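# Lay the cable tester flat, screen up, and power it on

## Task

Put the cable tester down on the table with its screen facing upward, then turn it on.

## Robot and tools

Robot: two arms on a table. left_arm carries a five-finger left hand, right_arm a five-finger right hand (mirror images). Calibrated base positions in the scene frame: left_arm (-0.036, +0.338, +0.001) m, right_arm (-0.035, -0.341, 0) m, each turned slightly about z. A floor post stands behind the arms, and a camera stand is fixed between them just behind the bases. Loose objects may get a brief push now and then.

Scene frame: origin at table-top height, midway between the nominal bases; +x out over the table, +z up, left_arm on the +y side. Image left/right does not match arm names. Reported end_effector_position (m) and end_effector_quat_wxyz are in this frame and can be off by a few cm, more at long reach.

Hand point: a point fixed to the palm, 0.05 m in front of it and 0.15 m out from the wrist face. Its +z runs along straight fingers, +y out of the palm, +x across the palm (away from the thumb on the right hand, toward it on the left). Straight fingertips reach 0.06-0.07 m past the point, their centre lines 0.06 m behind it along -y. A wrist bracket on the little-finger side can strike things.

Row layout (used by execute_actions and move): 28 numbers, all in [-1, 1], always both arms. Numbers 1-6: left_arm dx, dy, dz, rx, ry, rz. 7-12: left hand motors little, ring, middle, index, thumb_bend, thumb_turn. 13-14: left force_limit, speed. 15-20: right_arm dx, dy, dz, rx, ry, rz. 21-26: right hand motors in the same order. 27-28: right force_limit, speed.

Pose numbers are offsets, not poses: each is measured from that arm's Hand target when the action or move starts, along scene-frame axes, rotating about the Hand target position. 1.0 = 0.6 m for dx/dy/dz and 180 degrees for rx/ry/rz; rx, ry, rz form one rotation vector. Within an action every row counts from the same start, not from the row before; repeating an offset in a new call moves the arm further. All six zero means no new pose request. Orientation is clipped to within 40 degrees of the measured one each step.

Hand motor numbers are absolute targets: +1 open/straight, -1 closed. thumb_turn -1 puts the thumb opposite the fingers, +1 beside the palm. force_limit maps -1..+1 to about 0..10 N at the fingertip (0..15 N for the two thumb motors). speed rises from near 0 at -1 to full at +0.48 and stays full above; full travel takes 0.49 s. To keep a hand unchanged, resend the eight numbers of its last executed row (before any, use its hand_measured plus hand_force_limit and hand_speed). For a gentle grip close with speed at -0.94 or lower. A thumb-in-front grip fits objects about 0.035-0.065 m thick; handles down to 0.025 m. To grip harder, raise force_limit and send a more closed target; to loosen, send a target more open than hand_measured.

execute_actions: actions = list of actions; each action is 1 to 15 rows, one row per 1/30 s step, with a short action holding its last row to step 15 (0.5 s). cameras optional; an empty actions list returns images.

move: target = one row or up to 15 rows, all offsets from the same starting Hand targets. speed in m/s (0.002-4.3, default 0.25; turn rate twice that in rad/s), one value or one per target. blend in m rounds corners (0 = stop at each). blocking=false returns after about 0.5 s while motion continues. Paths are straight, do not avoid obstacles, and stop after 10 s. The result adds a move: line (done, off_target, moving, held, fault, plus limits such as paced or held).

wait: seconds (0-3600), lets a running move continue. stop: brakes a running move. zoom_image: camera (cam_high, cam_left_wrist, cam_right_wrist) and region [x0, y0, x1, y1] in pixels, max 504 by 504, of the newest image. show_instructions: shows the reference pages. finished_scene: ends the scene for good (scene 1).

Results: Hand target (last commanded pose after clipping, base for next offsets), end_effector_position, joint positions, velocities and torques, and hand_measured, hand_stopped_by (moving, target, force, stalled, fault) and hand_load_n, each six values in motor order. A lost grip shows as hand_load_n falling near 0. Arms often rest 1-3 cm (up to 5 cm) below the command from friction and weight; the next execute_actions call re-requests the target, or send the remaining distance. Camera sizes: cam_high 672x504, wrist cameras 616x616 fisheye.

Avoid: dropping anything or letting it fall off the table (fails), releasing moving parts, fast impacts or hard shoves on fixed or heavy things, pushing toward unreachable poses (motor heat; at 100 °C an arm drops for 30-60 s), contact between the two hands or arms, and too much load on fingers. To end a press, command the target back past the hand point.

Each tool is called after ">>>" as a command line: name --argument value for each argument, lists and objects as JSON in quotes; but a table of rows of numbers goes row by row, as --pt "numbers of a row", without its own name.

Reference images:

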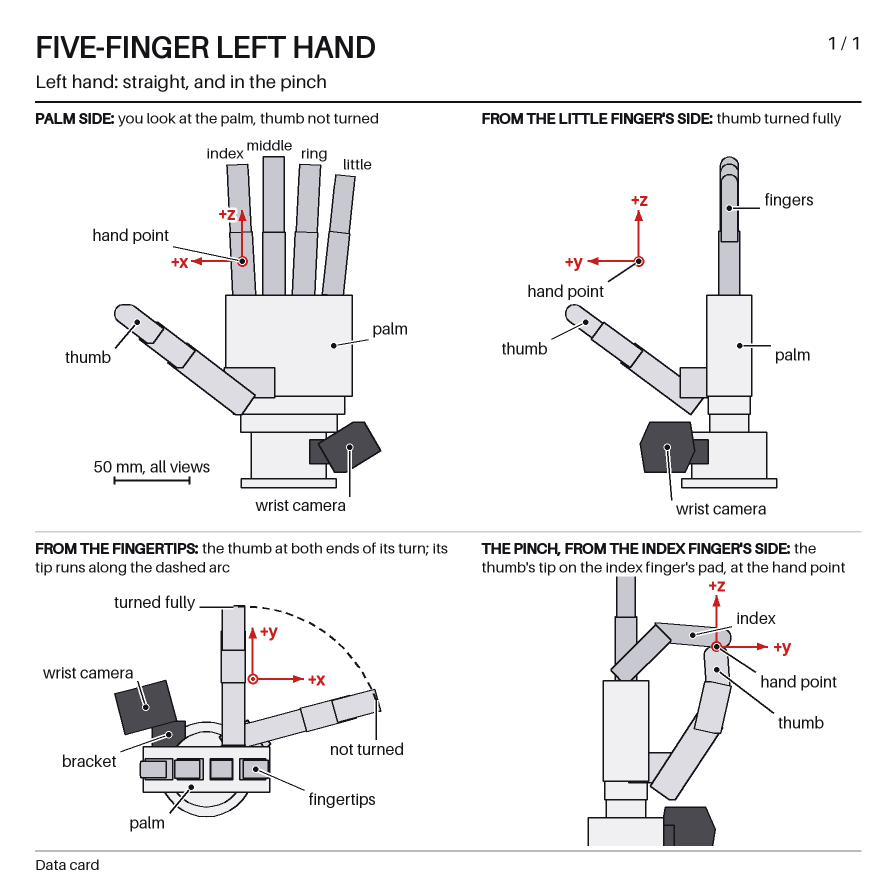

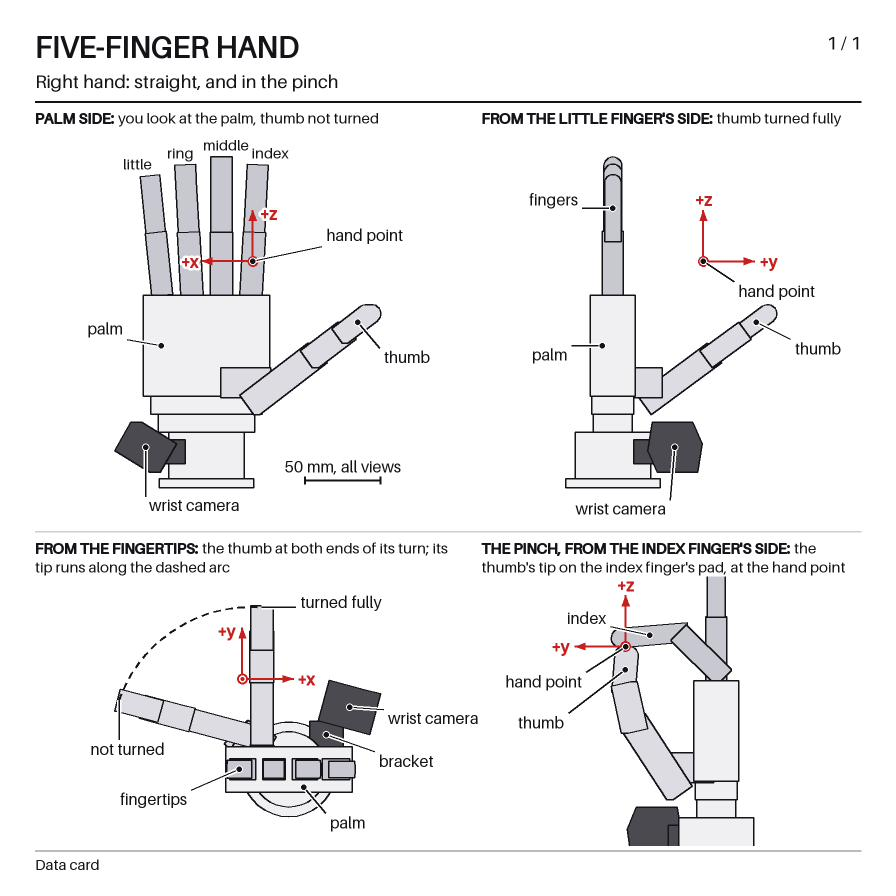

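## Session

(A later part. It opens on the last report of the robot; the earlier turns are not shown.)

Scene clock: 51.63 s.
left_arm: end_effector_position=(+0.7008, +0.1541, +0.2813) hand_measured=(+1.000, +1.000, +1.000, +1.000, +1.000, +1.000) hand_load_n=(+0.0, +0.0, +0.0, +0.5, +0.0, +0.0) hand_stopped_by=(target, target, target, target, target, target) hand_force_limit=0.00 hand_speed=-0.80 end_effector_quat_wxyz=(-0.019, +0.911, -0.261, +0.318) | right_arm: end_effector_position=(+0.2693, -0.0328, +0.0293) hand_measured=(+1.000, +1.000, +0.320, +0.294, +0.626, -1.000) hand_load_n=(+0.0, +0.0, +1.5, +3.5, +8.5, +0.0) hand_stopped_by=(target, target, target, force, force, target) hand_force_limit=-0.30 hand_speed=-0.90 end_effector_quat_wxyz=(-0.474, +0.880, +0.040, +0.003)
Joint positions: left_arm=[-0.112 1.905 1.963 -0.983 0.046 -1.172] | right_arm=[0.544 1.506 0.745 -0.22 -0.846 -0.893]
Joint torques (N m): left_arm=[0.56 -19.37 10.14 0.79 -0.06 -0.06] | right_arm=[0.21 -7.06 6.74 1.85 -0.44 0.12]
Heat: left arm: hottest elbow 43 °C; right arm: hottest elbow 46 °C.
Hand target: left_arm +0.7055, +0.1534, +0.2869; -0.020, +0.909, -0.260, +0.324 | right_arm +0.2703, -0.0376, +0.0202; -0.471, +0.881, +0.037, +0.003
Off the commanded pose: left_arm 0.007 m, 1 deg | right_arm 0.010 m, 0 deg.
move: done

>>> move --target '[0,0,0,0,0,0,1,1,1,1,1,1,0,-0.8,0.01,0.0,0.08,0,0,0,1,1,0.32,0.1,0.1,-1,-0.3,-0.9]' --speed 0.04 --cameras '["cam_high","cam_right_wrist"]'

>>> zoom_image --camera "cam_right_wrist" --region '[220, 190, 440, 410]'

>>> zoom_image --camera "cam_high" --region '[140, 190, 270, 320]'

Scene clock: 53.83 s.
left_arm: end_effector_position=(+0.7008, +0.1541, +0.2813) hand_measured=(+1.000, +1.000, +1.000, +1.000, +1.000, +1.000) hand_load_n=(+0.0, -0.5, +0.0, +0.0, +0.0, +0.0) hand_stopped_by=(target, target, target, target, target, target) hand_force_limit=0.00 hand_speed=-0.80 end_effector_quat_wxyz=(-0.019, +0.911, -0.261, +0.318) | right_arm: end_effector_position=(+0.2534, -0.0445, +0.0450) hand_measured=(+1.000, +1.000, +0.320, +0.294, +0.626, -1.000) hand_load_n=(+0.0, -0.5, +1.5, +3.5, +8.5, +0.0) hand_stopped_by=(target, target, target, force, force, target) hand_force_limit=-0.30 hand_speed=-0.90 end_effector_quat_wxyz=(-0.460, +0.887, +0.027, -0.022)
Joint positions: left_arm=[-0.112 1.905 1.963 -0.983 0.046 -1.172] | right_arm=[0.538 1.45 0.755 -0.36 -0.846 -0.905]
Joint torques (N m): left_arm=[0.79 -20.25 9.95 0.91 -0.03 -0.06] | right_arm=[-0.21 -8.88 11.99 0.96 -0.62 0.16]
Heat: left arm: hottest elbow 44 °C; right arm: hottest elbow 46 °C.
Hand target: left_arm +0.7055, +0.1534, +0.2869; -0.020, +0.909, -0.260, +0.324 | right_arm +0.2763, -0.0375, +0.0682; -0.471, +0.881, +0.037, +0.003
Off the commanded pose: left_arm 0.007 m, 1 deg | right_arm 0.033 m, 3 deg.
move: off_target (right_arm)

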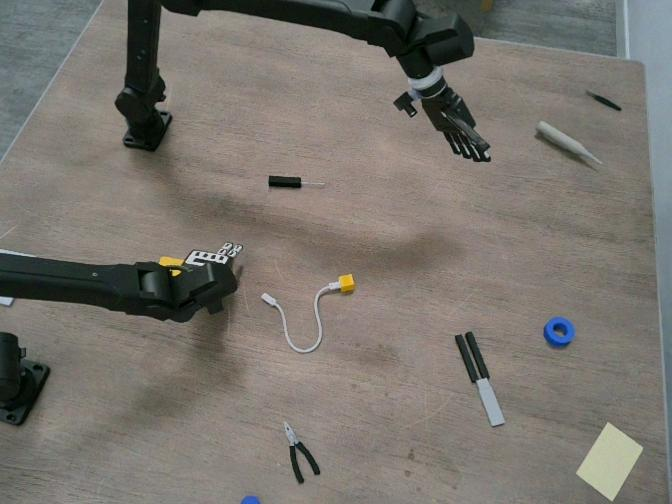

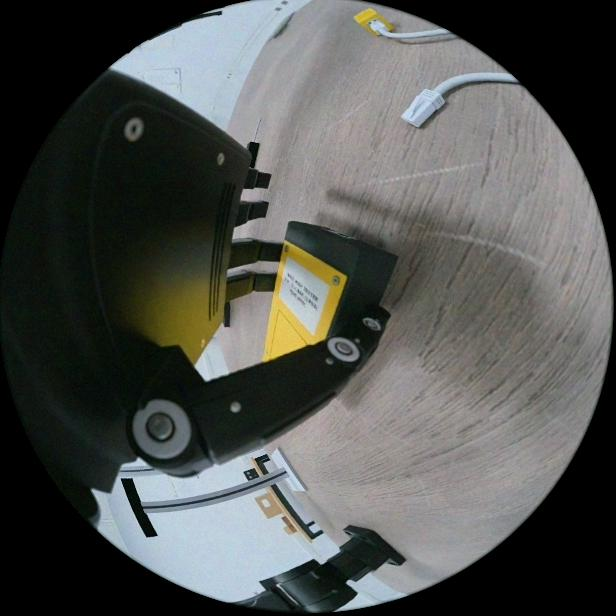

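Scaled by 2.291 from the camera's image (finer frame: 880x880).

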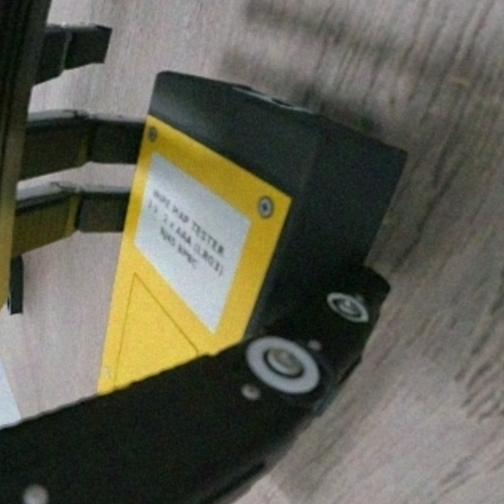

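Scaled by 3.877 from the camera's image (finer frame: 960x720).

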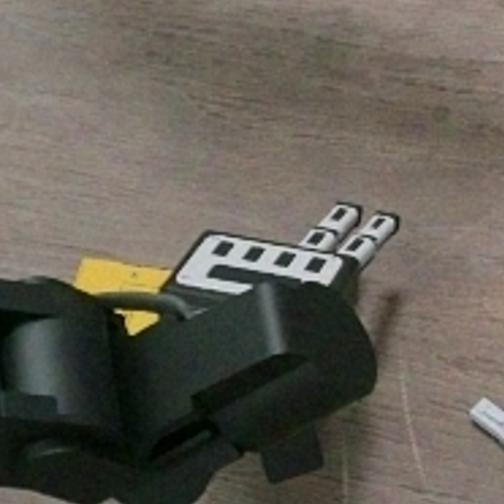

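>>> move --target '[0,0,0,0,0,0,1,1,1,1,1,1,0,-0.8,0.057,-0.055,0.22,0,0,0,1,1,0.32,0.1,0.1,-1,-0.3,-0.9]' --speed 0.08 --cameras '["cam_high","cam_right_wrist"]'

>>> zoom_image --camera "cam_right_wrist" --region '[220, 190, 440, 410]'

>>> zoom_image --camera "cam_high" --region '[120, 170, 300, 340]'

Scene clock: 59.23 s.
left_arm: end_effector_position=(+0.7008, +0.1541, +0.2813) hand_measured=(+1.000, +1.000, +1.000, +1.000, +1.000, +1.000) hand_load_n=(+0.0, +0.0, +0.0, +0.0, +0.0, +0.0) hand_stopped_by=(target, target, target, target, target, target) hand_force_limit=0.00 hand_speed=-0.80 end_effector_quat_wxyz=(-0.019, +0.911, -0.261, +0.318) | right_arm: end_effector_position=(+0.2924, -0.0738, +0.1714) hand_measured=(+1.000, +1.000, +0.320, +0.294, +0.626, -1.000) hand_load_n=(+0.0, +0.0, +1.5, +3.5, +8.5, +0.0) hand_stopped_by=(target, target, target, force, force, target) hand_force_limit=-0.30 hand_speed=-0.90 end_effector_quat_wxyz=(-0.459, +0.888, +0.025, -0.024)
Joint positions: left_arm=[-0.112 1.905 1.963 -0.983 0.046 -1.172] | right_arm=[0.426 1.348 1.043 -0.871 -0.896 -1.056]
Joint torques (N m): left_arm=[-0.15 -19.9 10.02 0.91 -0.02 -0.07] | right_arm=[0.09 -8.47 14.19 0.58 -0.96 0.11]
Heat: left arm: hottest elbow 44 °C; right arm: hottest elbow 47 °C.
Hand target: left_arm +0.7055, +0.1534, +0.2869; -0.020, +0.909, -0.260, +0.324 | right_arm +0.3104, -0.0705, +0.2002; -0.471, +0.881, +0.038, +0.003
Off the commanded pose: left_arm 0.007 m, 1 deg | right_arm 0.034 m, 4 deg.
move: off_target (right_arm)

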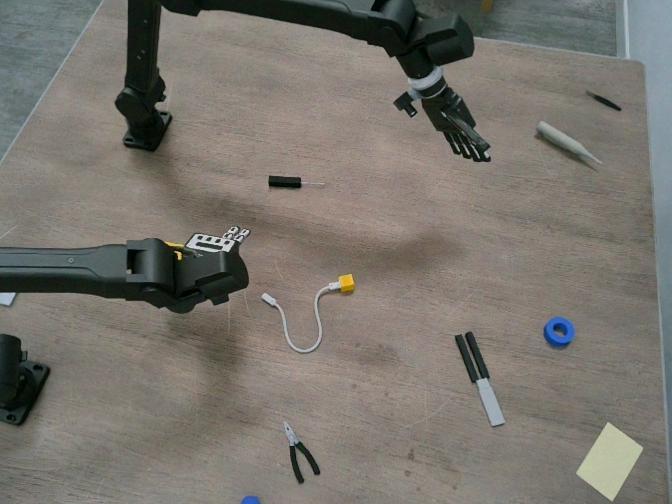

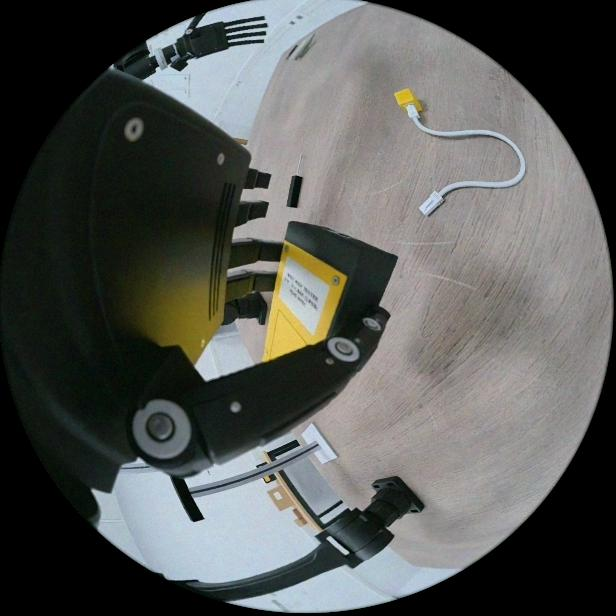

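Scaled by 2.291 from the camera's image (finer frame: 880x880).

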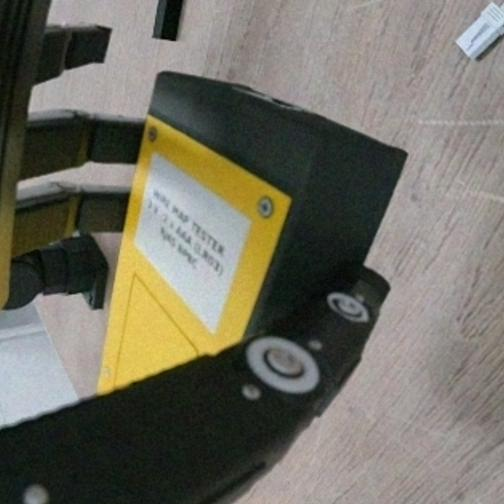

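Scaled by 2.800 from the camera's image (finer frame: 960x720).

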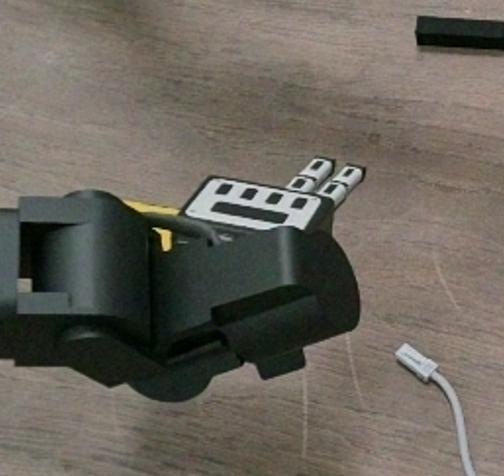

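>>> move --target '[0,0,0,0,0,0,1,1,1,1,1,1,0,-0.8,0.02,-0.08,0.03,0,-0.28,0,1,1,0.32,0.1,0.1,-1,-0.3,-0.9]' --speed 0.15 --cameras '["cam_high","cam_right_wrist"]'

>>> zoom_image --camera "cam_right_wrist" --region '[220, 190, 440, 410]'

>>> zoom_image --camera "cam_high" --region '[120, 190, 300, 360]'

Scene clock: 63.77 s.
left_arm: end_effector_position=(+0.7008, +0.1541, +0.2813) hand_measured=(+1.000, +1.000, +1.000, +1.000, +1.000, +1.000) hand_load_n=(+0.0, +0.0, +0.0, +0.0, +0.0, +0.0) hand_stopped_by=(target, target, target, target, target, target) hand_force_limit=0.00 hand_speed=-0.80 end_effector_quat_wxyz=(-0.019, +0.911, -0.261, +0.318) | right_arm: end_effector_position=(+0.3179, -0.1149, +0.2111) hand_measured=(+1.000, +1.000, +0.320, +0.294, +0.626, -1.000) hand_load_n=(+0.0, +0.0, +1.0, +4.0, +8.5, +0.0) hand_stopped_by=(target, target, target, force, force, target) hand_force_limit=-0.30 hand_speed=-0.90 end_effector_quat_wxyz=(-0.414, +0.805, +0.228, +0.359)
Joint positions: left_arm=[-0.112 1.905 1.963 -0.983 0.046 -1.172] | right_arm=[0.424 0.905 0.669 -0.306 -0.68 -1.353]
Joint torques (N m): left_arm=[0.62 -20.13 9.95 0.81 -0.03 -0.06] | right_arm=[0.32 -3.02 9.58 3.04 -0.21 0.01]
Heat: left arm: hottest elbow 44 °C; right arm: hottest elbow 48 °C.
Hand target: left_arm +0.7055, +0.1534, +0.2869; -0.020, +0.909, -0.260, +0.324 | right_arm +0.3224, -0.1185, +0.2182; -0.410, +0.796, +0.234, +0.378
Off the commanded pose: left_arm 0.007 m, 1 deg | right_arm 0.009 m, 3 deg.
move: off_target (right_arm)

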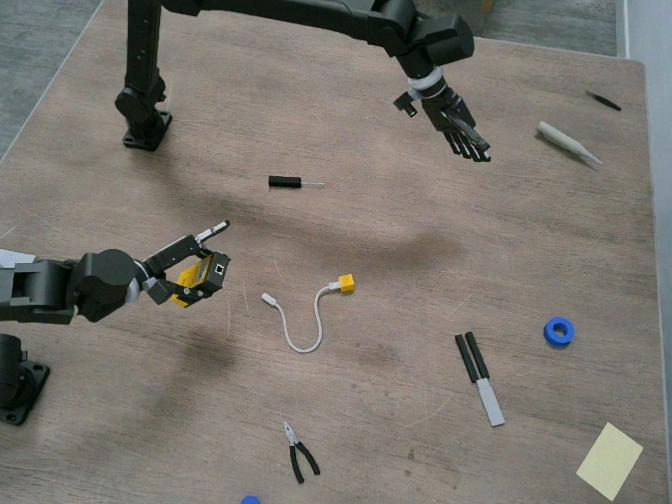

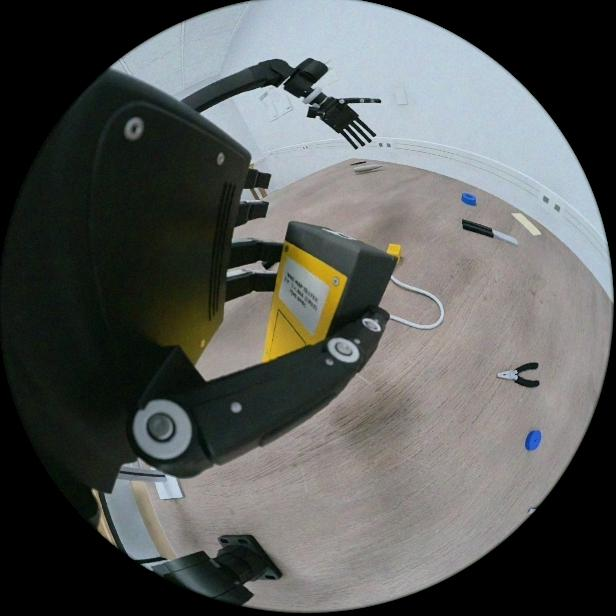

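Scaled by 2.291 from the camera's image (finer frame: 880x880).

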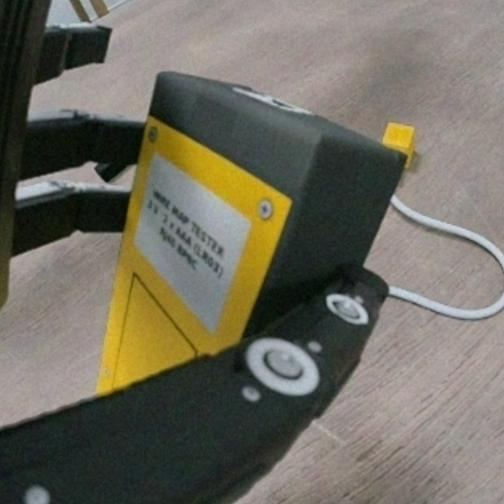

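Scaled by 2.800 from the camera's image (finer frame: 960x720).

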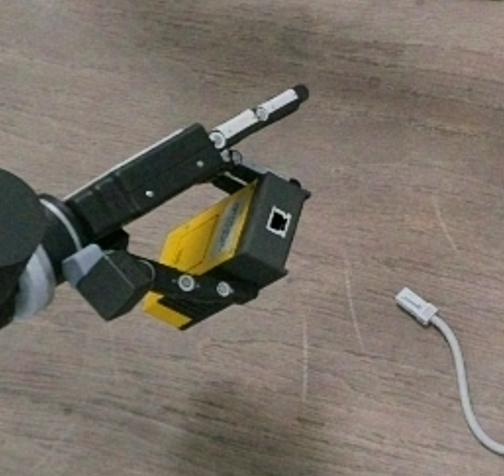

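>>> move --target '[0,0,0,0,0,0,1,1,1,1,1,1,0,-0.8,0.03,-0.06,0.0,0,-0.27,0,1,1,0.32,0.1,0.1,-1,-0.3,-0.9]' --speed 0.15 --cameras '["cam_high","cam_right_wrist"]'

>>> zoom_image --camera "cam_high" --region '[120, 210, 300, 380]'

Scene clock: 67.83 s.
left_arm: end_effector_position=(+0.7008, +0.1541, +0.2813) hand_measured=(+1.000, +1.000, +1.000, +1.000, +1.000, +1.000) hand_load_n=(+0.0, +0.0, +0.0, +0.0, +0.0, +0.0) hand_stopped_by=(target, target, target, target, target, target) hand_force_limit=0.00 hand_speed=-0.80 end_effector_quat_wxyz=(-0.019, +0.911, -0.261, +0.318) | right_arm: end_effector_position=(+0.3394, -0.1503, +0.2156) hand_measured=(+1.000, +1.000, +0.320, +0.294, +0.626, -1.000) hand_load_n=(+0.0, +0.0, +0.5, +4.5, +8.0, +0.0) hand_stopped_by=(target, target, target, force, force, target) hand_force_limit=-0.30 hand_speed=-0.90 end_effector_quat_wxyz=(-0.287, +0.578, +0.378, +0.663)
Joint positions: left_arm=[-0.112 1.905 1.963 -0.983 0.046 -1.172] | right_arm=[0.341 0.986 0.234 0.81 -0.694 -1.704]
Joint torques (N m): left_arm=[0.56 -19.25 10.09 0.75 -0.02 -0.04] | right_arm=[-0.5 -0.5 7.84 3.17 0.03 -0.01]
Heat: left arm: hottest elbow 44 °C; right arm: hottest elbow 48 °C.
Hand target: left_arm +0.7055, +0.1534, +0.2869; -0.020, +0.909, -0.260, +0.324 | right_arm +0.3405, -0.1545, +0.2182; -0.277, +0.570, +0.382, +0.672
Off the commanded pose: left_arm 0.007 m, 1 deg | right_arm 0.005 m, 2 deg.
move: done

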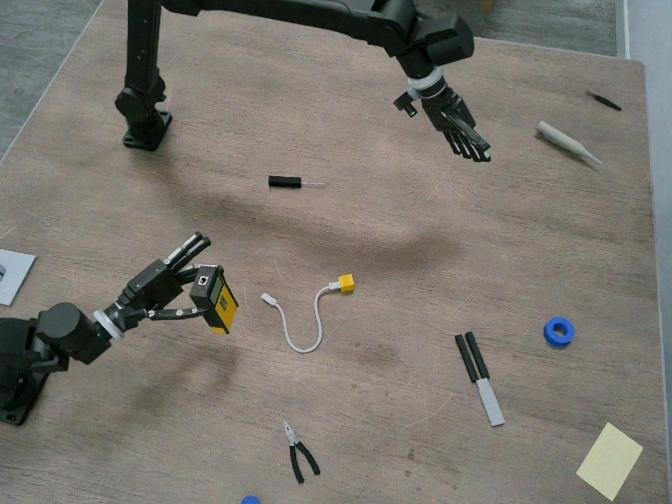

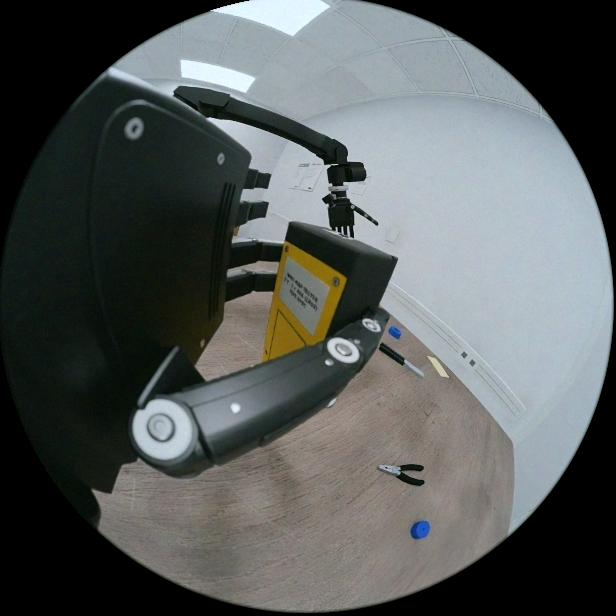

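Scaled by 2.800 from the camera's image (finer frame: 960x720).

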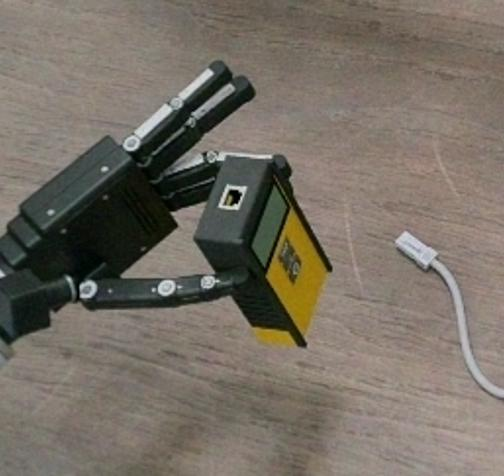

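>>> zoom_image --camera "cam_high" --region '[180, 255, 250, 345]'

Scaled by 5.600 from the camera's image (finer frame: 960x720).

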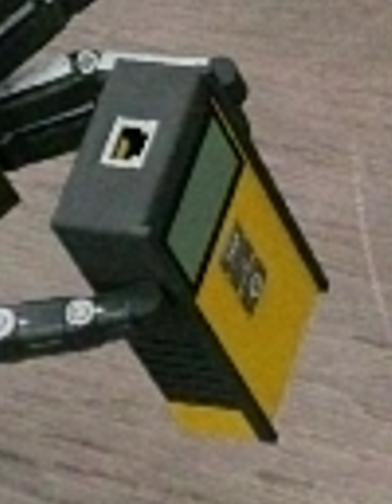

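>>> move --target '[0,0,0,0,0,0,1,1,1,1,1,1,0,-0.8,0.19,-0.11,-0.1,0,0,-0.111,1,1,0.32,0.1,0.1,-1,-0.3,-0.9]' --speed 0.12 --cameras '["cam_high","cam_right_wrist"]'

>>> zoom_image --camera "cam_high" --region '[150, 250, 350, 450]'

Scene clock: 72.77 s.
left_arm: end_effector_position=(+0.7008, +0.1541, +0.2813) hand_measured=(+1.000, +1.000, +1.000, +1.000, +1.000, +1.000) hand_load_n=(+0.0, +0.0, +0.0, +0.0, +0.0, +0.0) hand_stopped_by=(target, target, target, target, target, target) hand_force_limit=0.00 hand_speed=-0.80 end_effector_quat_wxyz=(-0.019, +0.911, -0.261, +0.318) | right_arm: end_effector_position=(+0.4375, -0.2179, +0.1374) hand_measured=(+1.000, +1.000, +0.320, +0.294, +0.626, -1.000) hand_load_n=(+0.0, +0.0, +0.5, +4.5, +8.5, +0.0) hand_stopped_by=(target, target, target, force, force, target) hand_force_limit=-0.30 hand_speed=-0.90 end_effector_quat_wxyz=(-0.172, +0.650, +0.275, +0.688)
Joint positions: left_arm=[-0.112 1.905 1.963 -0.983 0.046 -1.172] | right_arm=[0.255 1.516 0.324 1.197 -0.437 -1.724]
Joint torques (N m): left_arm=[0.32 -19.78 10.03 0.75 -0.01 -0.04] | right_arm=[0.44 -4.72 8.13 3.51 0.32 -0.05]
Heat: left arm: hottest elbow 45 °C; right arm: hottest elbow 48 °C.
Hand target: left_arm +0.7055, +0.1534, +0.2869; -0.020, +0.909, -0.260, +0.324 | right_arm +0.4544, -0.2206, +0.1580; -0.156, +0.628, +0.278, +0.710
Off the commanded pose: left_arm 0.007 m, 1 deg | right_arm 0.027 m, 4 deg.
move: off_target (right_arm)

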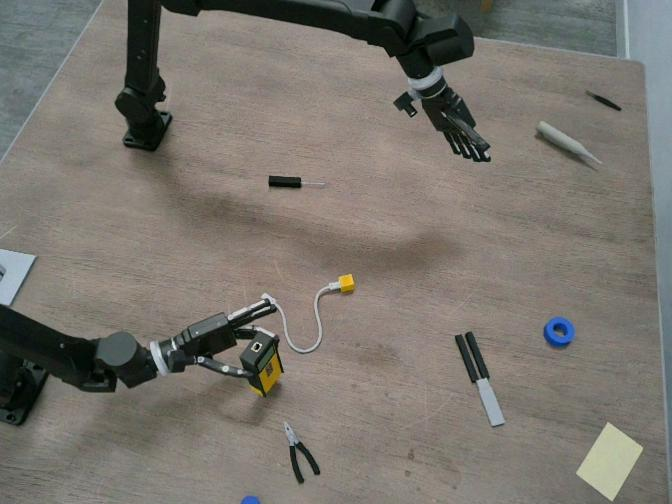

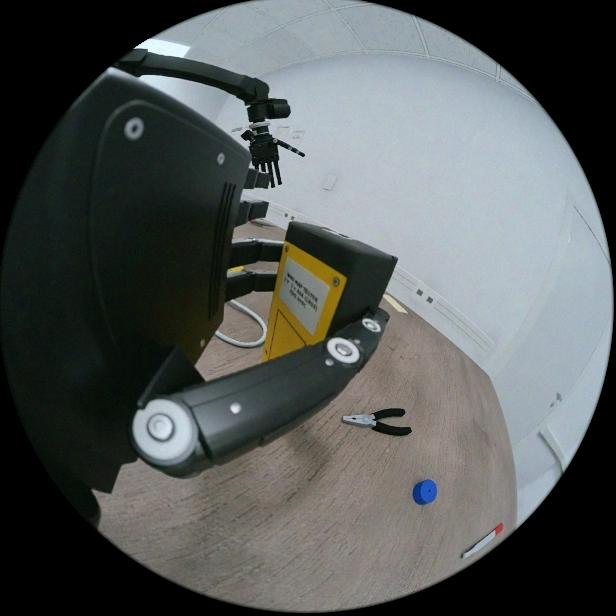

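Scaled by 2.520 from the camera's image (finer frame: 960x720).

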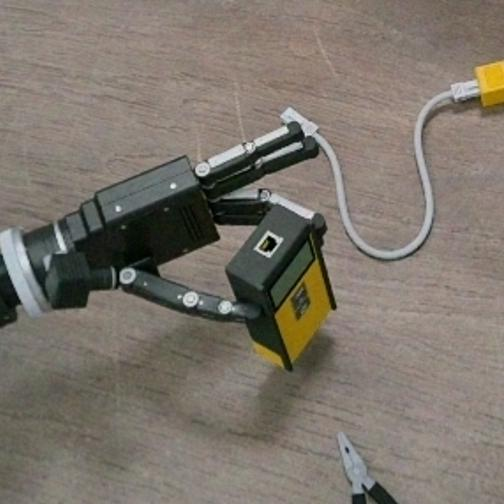

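>>> move --target '[0,0,0,0,0,0,1,1,1,1,1,1,0,-0.8,0.01,0,-0.02,0.0055,-0.061,0,-0.9,-0.9,0.32,0.1,0.1,-1,-0.3,-0.4]' --speed 0.1 --cameras '["cam_high","cam_right_wrist"]'

>>> zoom_image --camera "cam_high" --region '[150, 250, 350, 450]'

Scene clock: 75.70 s.
left_arm: end_effector_position=(+0.7008, +0.1541, +0.2813) hand_measured=(+1.000, +1.000, +1.000, +1.000, +1.000, +1.000) hand_load_n=(+0.0, +0.0, +0.0, +0.0, +0.0, +0.0) hand_stopped_by=(target, target, target, target, target, target) hand_force_limit=0.00 hand_speed=-0.80 end_effector_quat_wxyz=(-0.019, +0.911, -0.261, +0.318) | right_arm: end_effector_position=(+0.4497, -0.2172, +0.1325) hand_measured=(-0.900, +0.290, +0.320, +0.294, +0.628, -1.000) hand_load_n=(+0.0, +8.0, +0.0, +1.0, +11.5, +6.0) hand_stopped_by=(target, force, target, force, force, target) hand_force_limit=-0.30 hand_speed=-0.40 end_effector_quat_wxyz=(-0.147, +0.598, +0.288, +0.733)
Joint positions: left_arm=[-0.112 1.905 1.963 -0.983 0.046 -1.172] | right_arm=[0.253 1.75 0.352 1.529 -0.437 -1.765]
Joint torques (N m): left_arm=[-0.09 -19.84 10.06 0.91 -0.03 -0.04] | right_arm=[-0.73 -6.12 5.74 3.19 0.02 -0.04]
Heat: left arm: hottest elbow 45 °C; right arm: hottest elbow 48 °C.
Hand target: left_arm +0.7055, +0.1534, +0.2869; -0.020, +0.909, -0.260, +0.324 | right_arm +0.4604, -0.2204, +0.1461; -0.134, +0.556, +0.285, +0.769
Off the commanded pose: left_arm 0.007 m, 1 deg | right_arm 0.018 m, 7 deg.
joint sent to its limit (right arm) — joint 4 (wrist pitch), upper limit. The joint targets are off in orientation, not in position.
move: off_target (right_arm)

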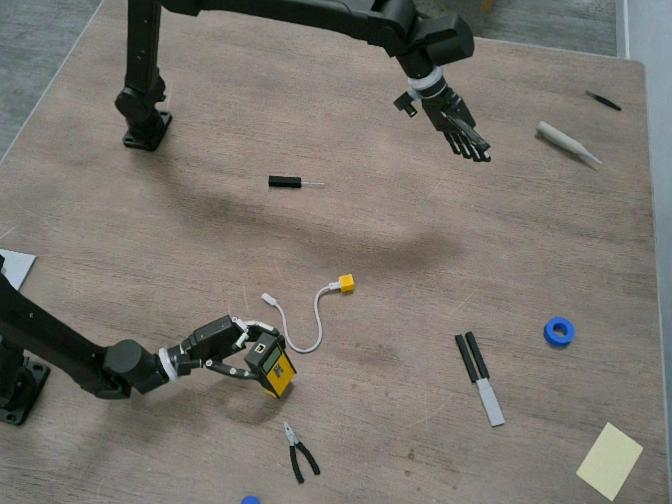

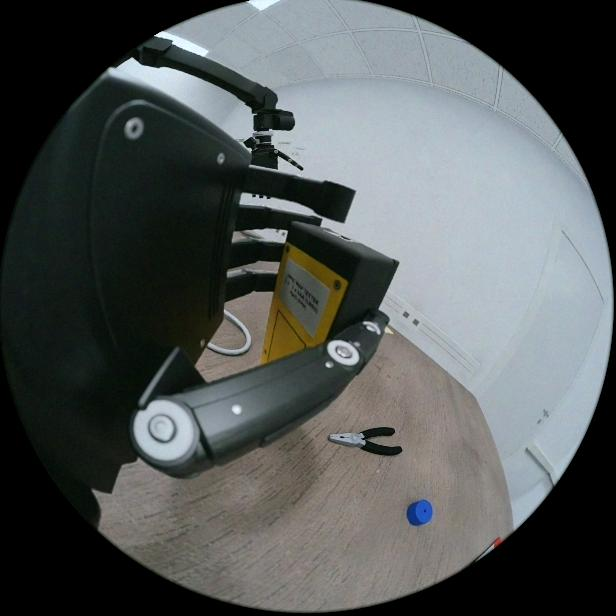

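Scaled by 2.520 from the camera's image (finer frame: 960x720).

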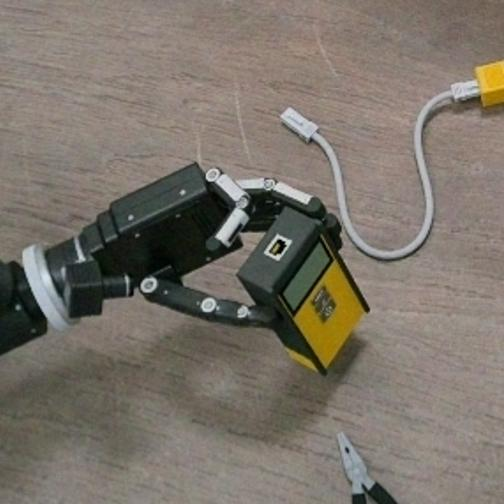

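>>> move --target '[0,0,0,0,0,0,1,1,1,1,1,1,0,-0.8,0.06,0.01,0.03,0,0,0,-0.9,0.8,0.32,0.1,0.1,-1,-0.3,-0.5]' --speed 0.1 --cameras '["cam_high","cam_right_wrist"]'

>>> zoom_image --camera "cam_right_wrist" --region '[220, 190, 440, 410]'

Scene clock: 77.53 s.
left_arm: end_effector_position=(+0.7008, +0.1541, +0.2813) hand_measured=(+1.000, +1.000, +1.000, +1.000, +1.000, +1.000) hand_load_n=(+0.0, +0.0, +0.0, +0.0, +0.0, +0.0) hand_stopped_by=(target, target, target, target, target, target) hand_force_limit=0.00 hand_speed=-0.80 end_effector_quat_wxyz=(-0.019, +0.911, -0.261, +0.318) | right_arm: end_effector_position=(+0.4856, -0.2115, +0.1509) hand_measured=(-0.900, +0.800, +0.320, +0.294, +0.628, -1.000) hand_load_n=(+0.0, +0.0, +1.0, +4.0, +8.0, +0.0) hand_stopped_by=(target, target, target, force, force, target) hand_force_limit=-0.30 hand_speed=-0.50 end_effector_quat_wxyz=(-0.141, +0.573, +0.288, +0.754)
Joint positions: left_arm=[-0.112 1.905 1.963 -0.983 0.046 -1.172] | right_arm=[0.248 1.787 0.456 1.529 -0.442 -1.766]
Joint torques (N m): left_arm=[0.5 -19.96 10.06 0.77 0.03 -0.08] | right_arm=[0.32 -7.06 6.56 3.12 0.08 0.14]
Heat: left arm: hottest elbow 45 °C; right arm: hottest elbow 48 °C.
Hand target: left_arm +0.7055, +0.1534, +0.2869; -0.020, +0.909, -0.260, +0.324 | right_arm +0.4964, -0.2144, +0.1640; -0.134, +0.556, +0.285, +0.769
Off the commanded pose: left_arm 0.007 m, 1 deg | right_arm 0.017 m, 3 deg.
joint at its limit (right arm) — joint 4 (wrist pitch), upper limit.
move: off_target (right_arm)

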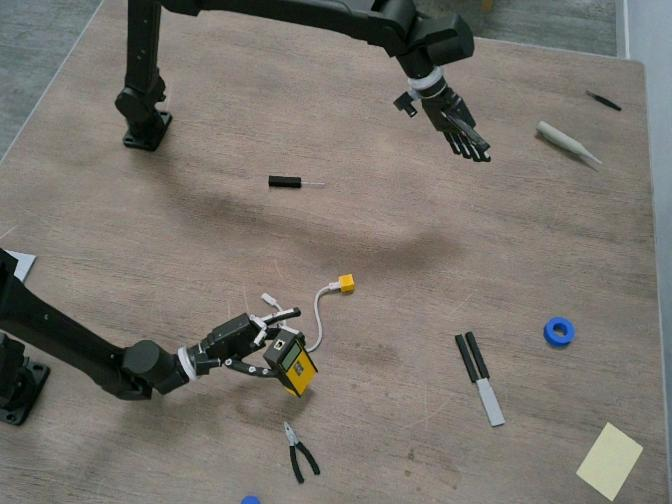

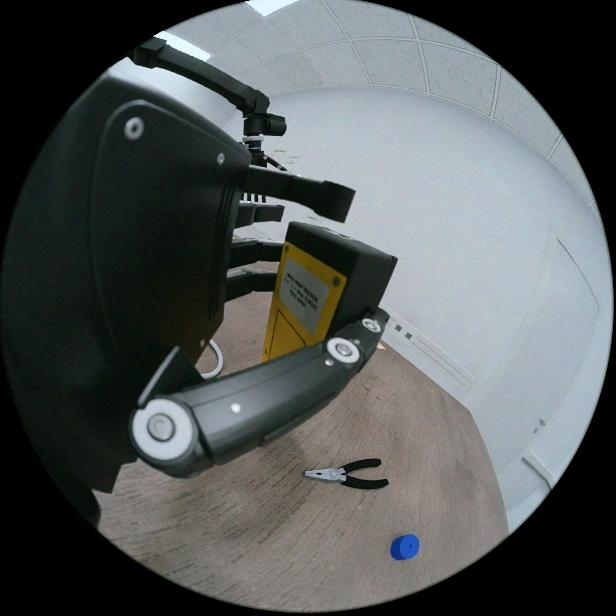

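Scaled by 2.291 from the camera's image (finer frame: 880x880).

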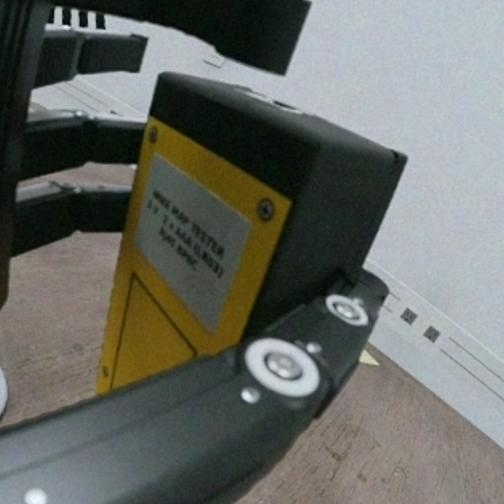

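>>> move --target '[0,0,0,0,0,0,1,1,1,1,1,1,0,-0.8,0.05,0.0,-0.065,0,0,0,-0.9,0.8,0.32,0.1,0.1,-1,-0.3,-0.5]' --speed 0.06 --cameras '["cam_high","cam_right_wrist"]'

>>> zoom_image --camera "cam_high" --region '[200, 270, 360, 430]'

Scene clock: 79.83 s.
left_arm: end_effector_position=(+0.7008, +0.1541, +0.2813) hand_measured=(+1.000, +1.000, +1.000, +1.000, +1.000, +1.000) hand_load_n=(+0.0, +0.0, +0.0, +0.0, +0.0, +0.0) hand_stopped_by=(target, target, target, target, target, target) hand_force_limit=0.00 hand_speed=-0.80 end_effector_quat_wxyz=(-0.019, +0.911, -0.261, +0.318) | right_arm: end_effector_position=(+0.5159, -0.2108, +0.1119) hand_measured=(-0.900, +0.800, +0.320, +0.294, +0.628, -1.000) hand_load_n=(+0.0, +0.5, +0.5, +4.0, +8.0, +0.0) hand_stopped_by=(target, target, target, force, force, target) hand_force_limit=-0.30 hand_speed=-0.50 end_effector_quat_wxyz=(-0.144, +0.591, +0.289, +0.740)
Joint positions: left_arm=[-0.112 1.905 1.963 -0.983 0.046 -1.172] | right_arm=[0.233 1.919 0.542 1.529 -0.457 -1.766]
Joint torques (N m): left_arm=[0.79 -19.78 9.89 0.94 -0.04 -0.1] | right_arm=[0.21 -8.94 5.79 3.49 0.03 0.05]
Heat: left arm: hottest elbow 45 °C; right arm: hottest elbow 48 °C.
Hand target: left_arm +0.7055, +0.1534, +0.2869; -0.020, +0.909, -0.260, +0.324 | right_arm +0.5264, -0.2145, +0.1250; -0.134, +0.556, +0.285, +0.769
Off the commanded pose: left_arm 0.007 m, 1 deg | right_arm 0.017 m, 5 deg.
joint sent to its limit (right arm) — joint 4 (wrist pitch), upper limit. The joint targets still meet the commanded pose.
move: off_target (right_arm)

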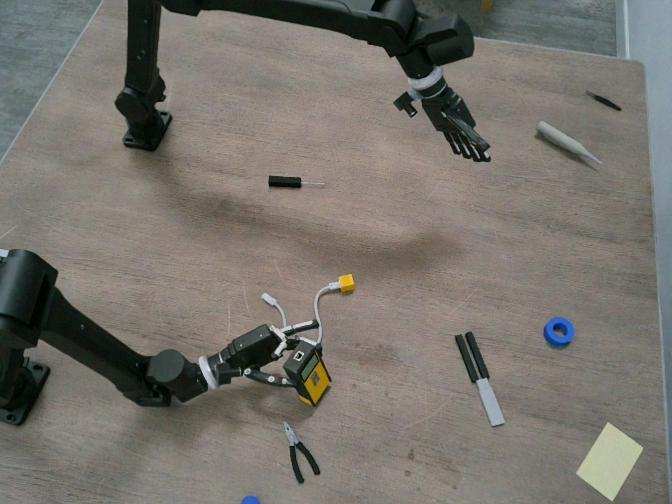

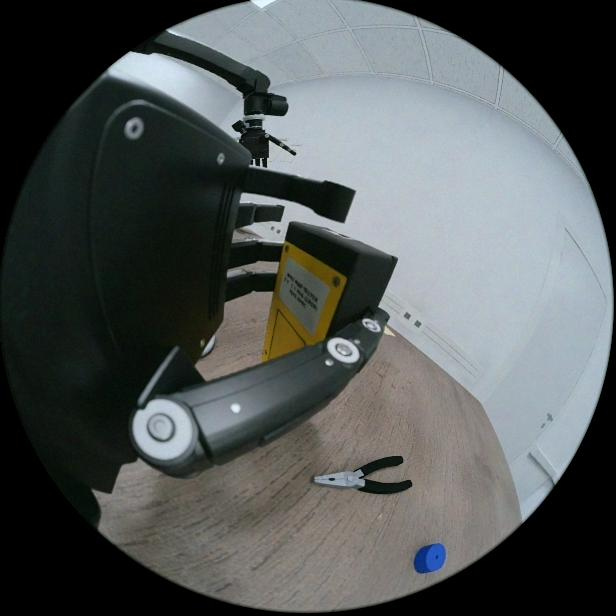

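Scaled by 3.150 from the camera's image (finer frame: 960x720).

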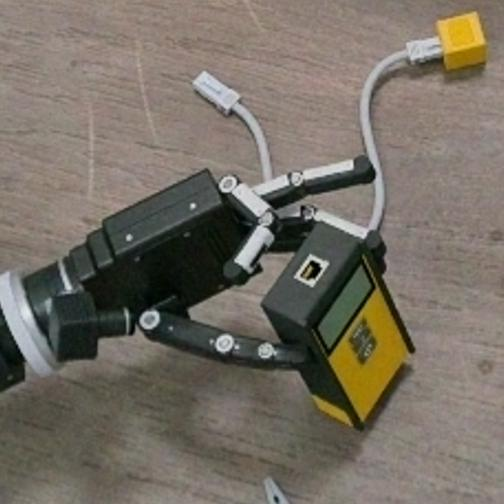

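>>> move --target '[0,0,0,0,0,0,1,1,1,1,1,1,0,-0.8,0.0,-0.015,-0.022,0,0,0,-0.9,0.8,0.32,0.1,0.1,-1,-0.3,-0.5]' --speed 0.04

Scene clock: 83.17 s.
left_arm: end_effector_position=(+0.7008, +0.1541, +0.2813) hand_measured=(+1.000, +1.000, +1.000, +1.000, +1.000, +1.000) hand_load_n=(+0.0, +0.0, +0.0, +0.0, -0.5, +0.0) hand_stopped_by=(target, target, target, target, target, target) hand_force_limit=0.00 hand_speed=-0.80 end_effector_quat_wxyz=(-0.019, +0.911, -0.261, +0.318) | right_arm: end_effector_position=(+0.5170, -0.2190, +0.1028) hand_measured=(-0.900, +0.800, +0.320, +0.294, +0.628, -1.000) hand_load_n=(+0.0, +0.0, +0.5, +4.5, +8.0, +0.0) hand_stopped_by=(target, target, target, force, force, target) hand_force_limit=-0.30 hand_speed=-0.50 end_effector_quat_wxyz=(-0.144, +0.596, +0.290, +0.735)
Joint positions: left_arm=[-0.112 1.905 1.963 -0.983 0.046 -1.172] | right_arm=[0.21 1.937 0.543 1.531 -0.481 -1.766]
Joint torques (N m): left_arm=[0.56 -20.07 9.98 0.92 -0.03 -0.03] | right_arm=[-1.2 -8.41 5.41 3.22 0.06 -0.01]
Heat: left arm: hottest elbow 45 °C; right arm: hottest elbow 48 °C.
Hand target: left_arm +0.7055, +0.1534, +0.2869; -0.020, +0.909, -0.260, +0.324 | right_arm +0.5264, -0.2235, +0.1118; -0.134, +0.556, +0.285, +0.769
Off the commanded pose: left_arm 0.007 m, 1 deg | right_arm 0.014 m, 6 deg.
joint sent to its limit (right arm) — joint 4 (wrist pitch), upper limit. The joint targets are off in orientation, not in position.
move: off_target (right_arm)

>>> move --target '[0,0,0,0,0,0,1,1,1,1,1,1,0,-0.8,-0.041,0.015,-0.02,0.013,0.0365,0,-0.9,0.8,0.32,0.1,0.1,-1,-0.3,-0.5]' --speed 0.05 --cameras '["cam_high","cam_right_wrist"]'

>>> zoom_image --camera "cam_high" --region '[200, 270, 360, 430]'

>>> zoom_image --camera "cam_right_wrist" --region '[220, 190, 440, 410]'

Scene clock: 85.13 s.
left_arm: end_effector_position=(+0.7008, +0.1541, +0.2813) hand_measured=(+1.000, +1.000, +1.000, +1.000, +1.000, +1.000) hand_load_n=(+0.0, +0.0, +0.0, +0.5, +0.0, +0.0) hand_stopped_by=(target, target, target, target, target, target) hand_force_limit=0.00 hand_speed=-0.80 end_effector_quat_wxyz=(-0.019, +0.911, -0.261, +0.318) | right_arm: end_effector_position=(+0.5083, -0.2201, +0.0992) hand_measured=(-0.900, +0.800, +0.320, +0.294, +0.628, -1.000) hand_load_n=(+0.0, +0.0, +0.0, +5.5, +5.5, -1.0) hand_stopped_by=(target, target, target, force, force, target) hand_force_limit=-0.30 hand_speed=-0.50 end_effector_quat_wxyz=(-0.149, +0.607, +0.268, +0.733)
Joint positions: left_arm=[-0.112 1.905 1.963 -0.983 0.046 -1.172] | right_arm=[0.226 1.931 0.516 1.547 -0.435 -1.73]
Joint torques (N m): left_arm=[0.67 -19.9 9.94 0.84 -0.01 -0.04] | right_arm=[0.97 -9.17 2.11 2.54 0.34 0.37]
Heat: left arm: hottest elbow 45 °C; right arm: hottest elbow 47 °C.
Hand target: left_arm +0.7055, +0.1534, +0.2869; -0.020, +0.909, -0.260, +0.324 | right_arm +0.5019, -0.2145, +0.0998; -0.162, +0.596, +0.261, +0.742
Off the commanded pose: left_arm 0.007 m, 1 deg | right_arm 0.009 m, 2 deg.
joint sent to its limit (right arm) — joint 4 (wrist pitch), upper limit. The joint targets still meet the commanded pose.
move: done

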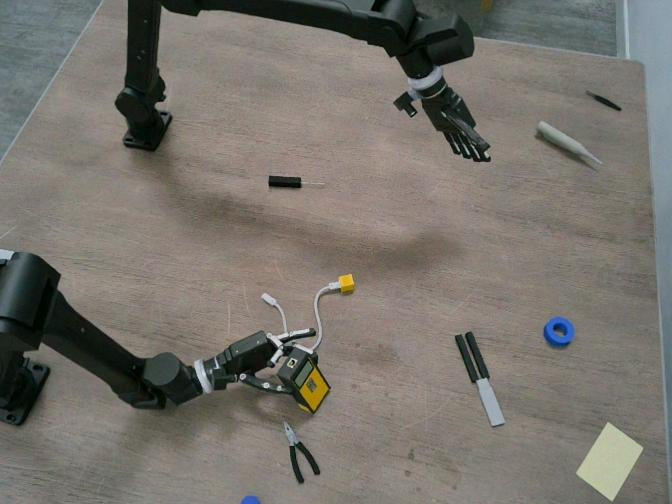

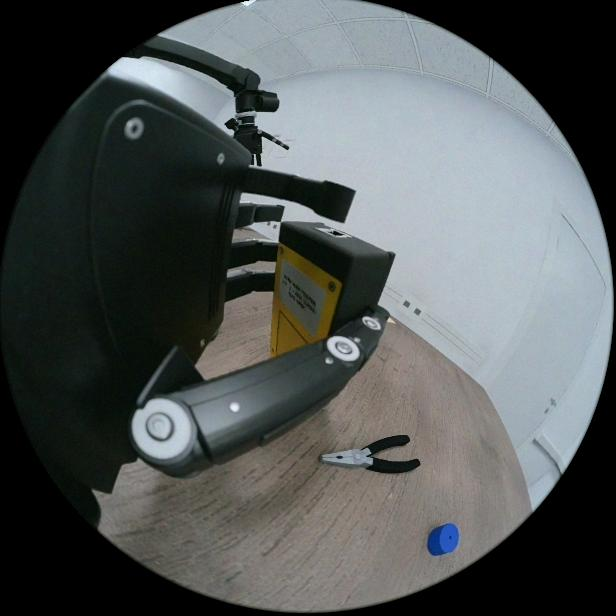

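Scaled by 3.150 from the camera's image (finer frame: 960x720).

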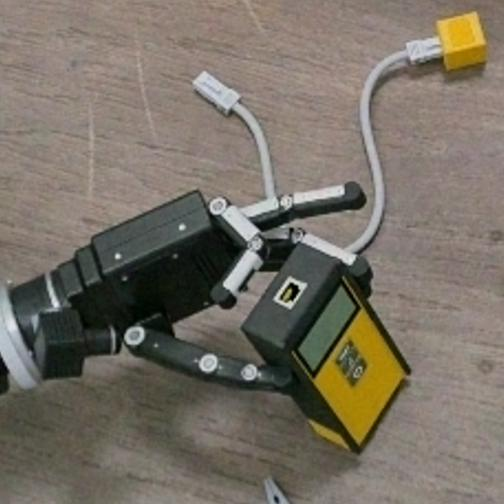

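Scaled by 2.291 from the camera's image (finer frame: 880x880).

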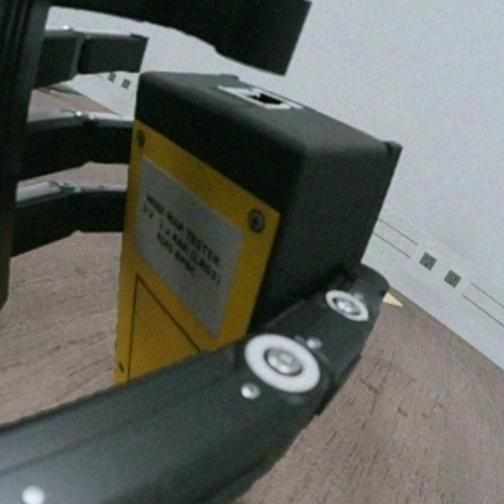

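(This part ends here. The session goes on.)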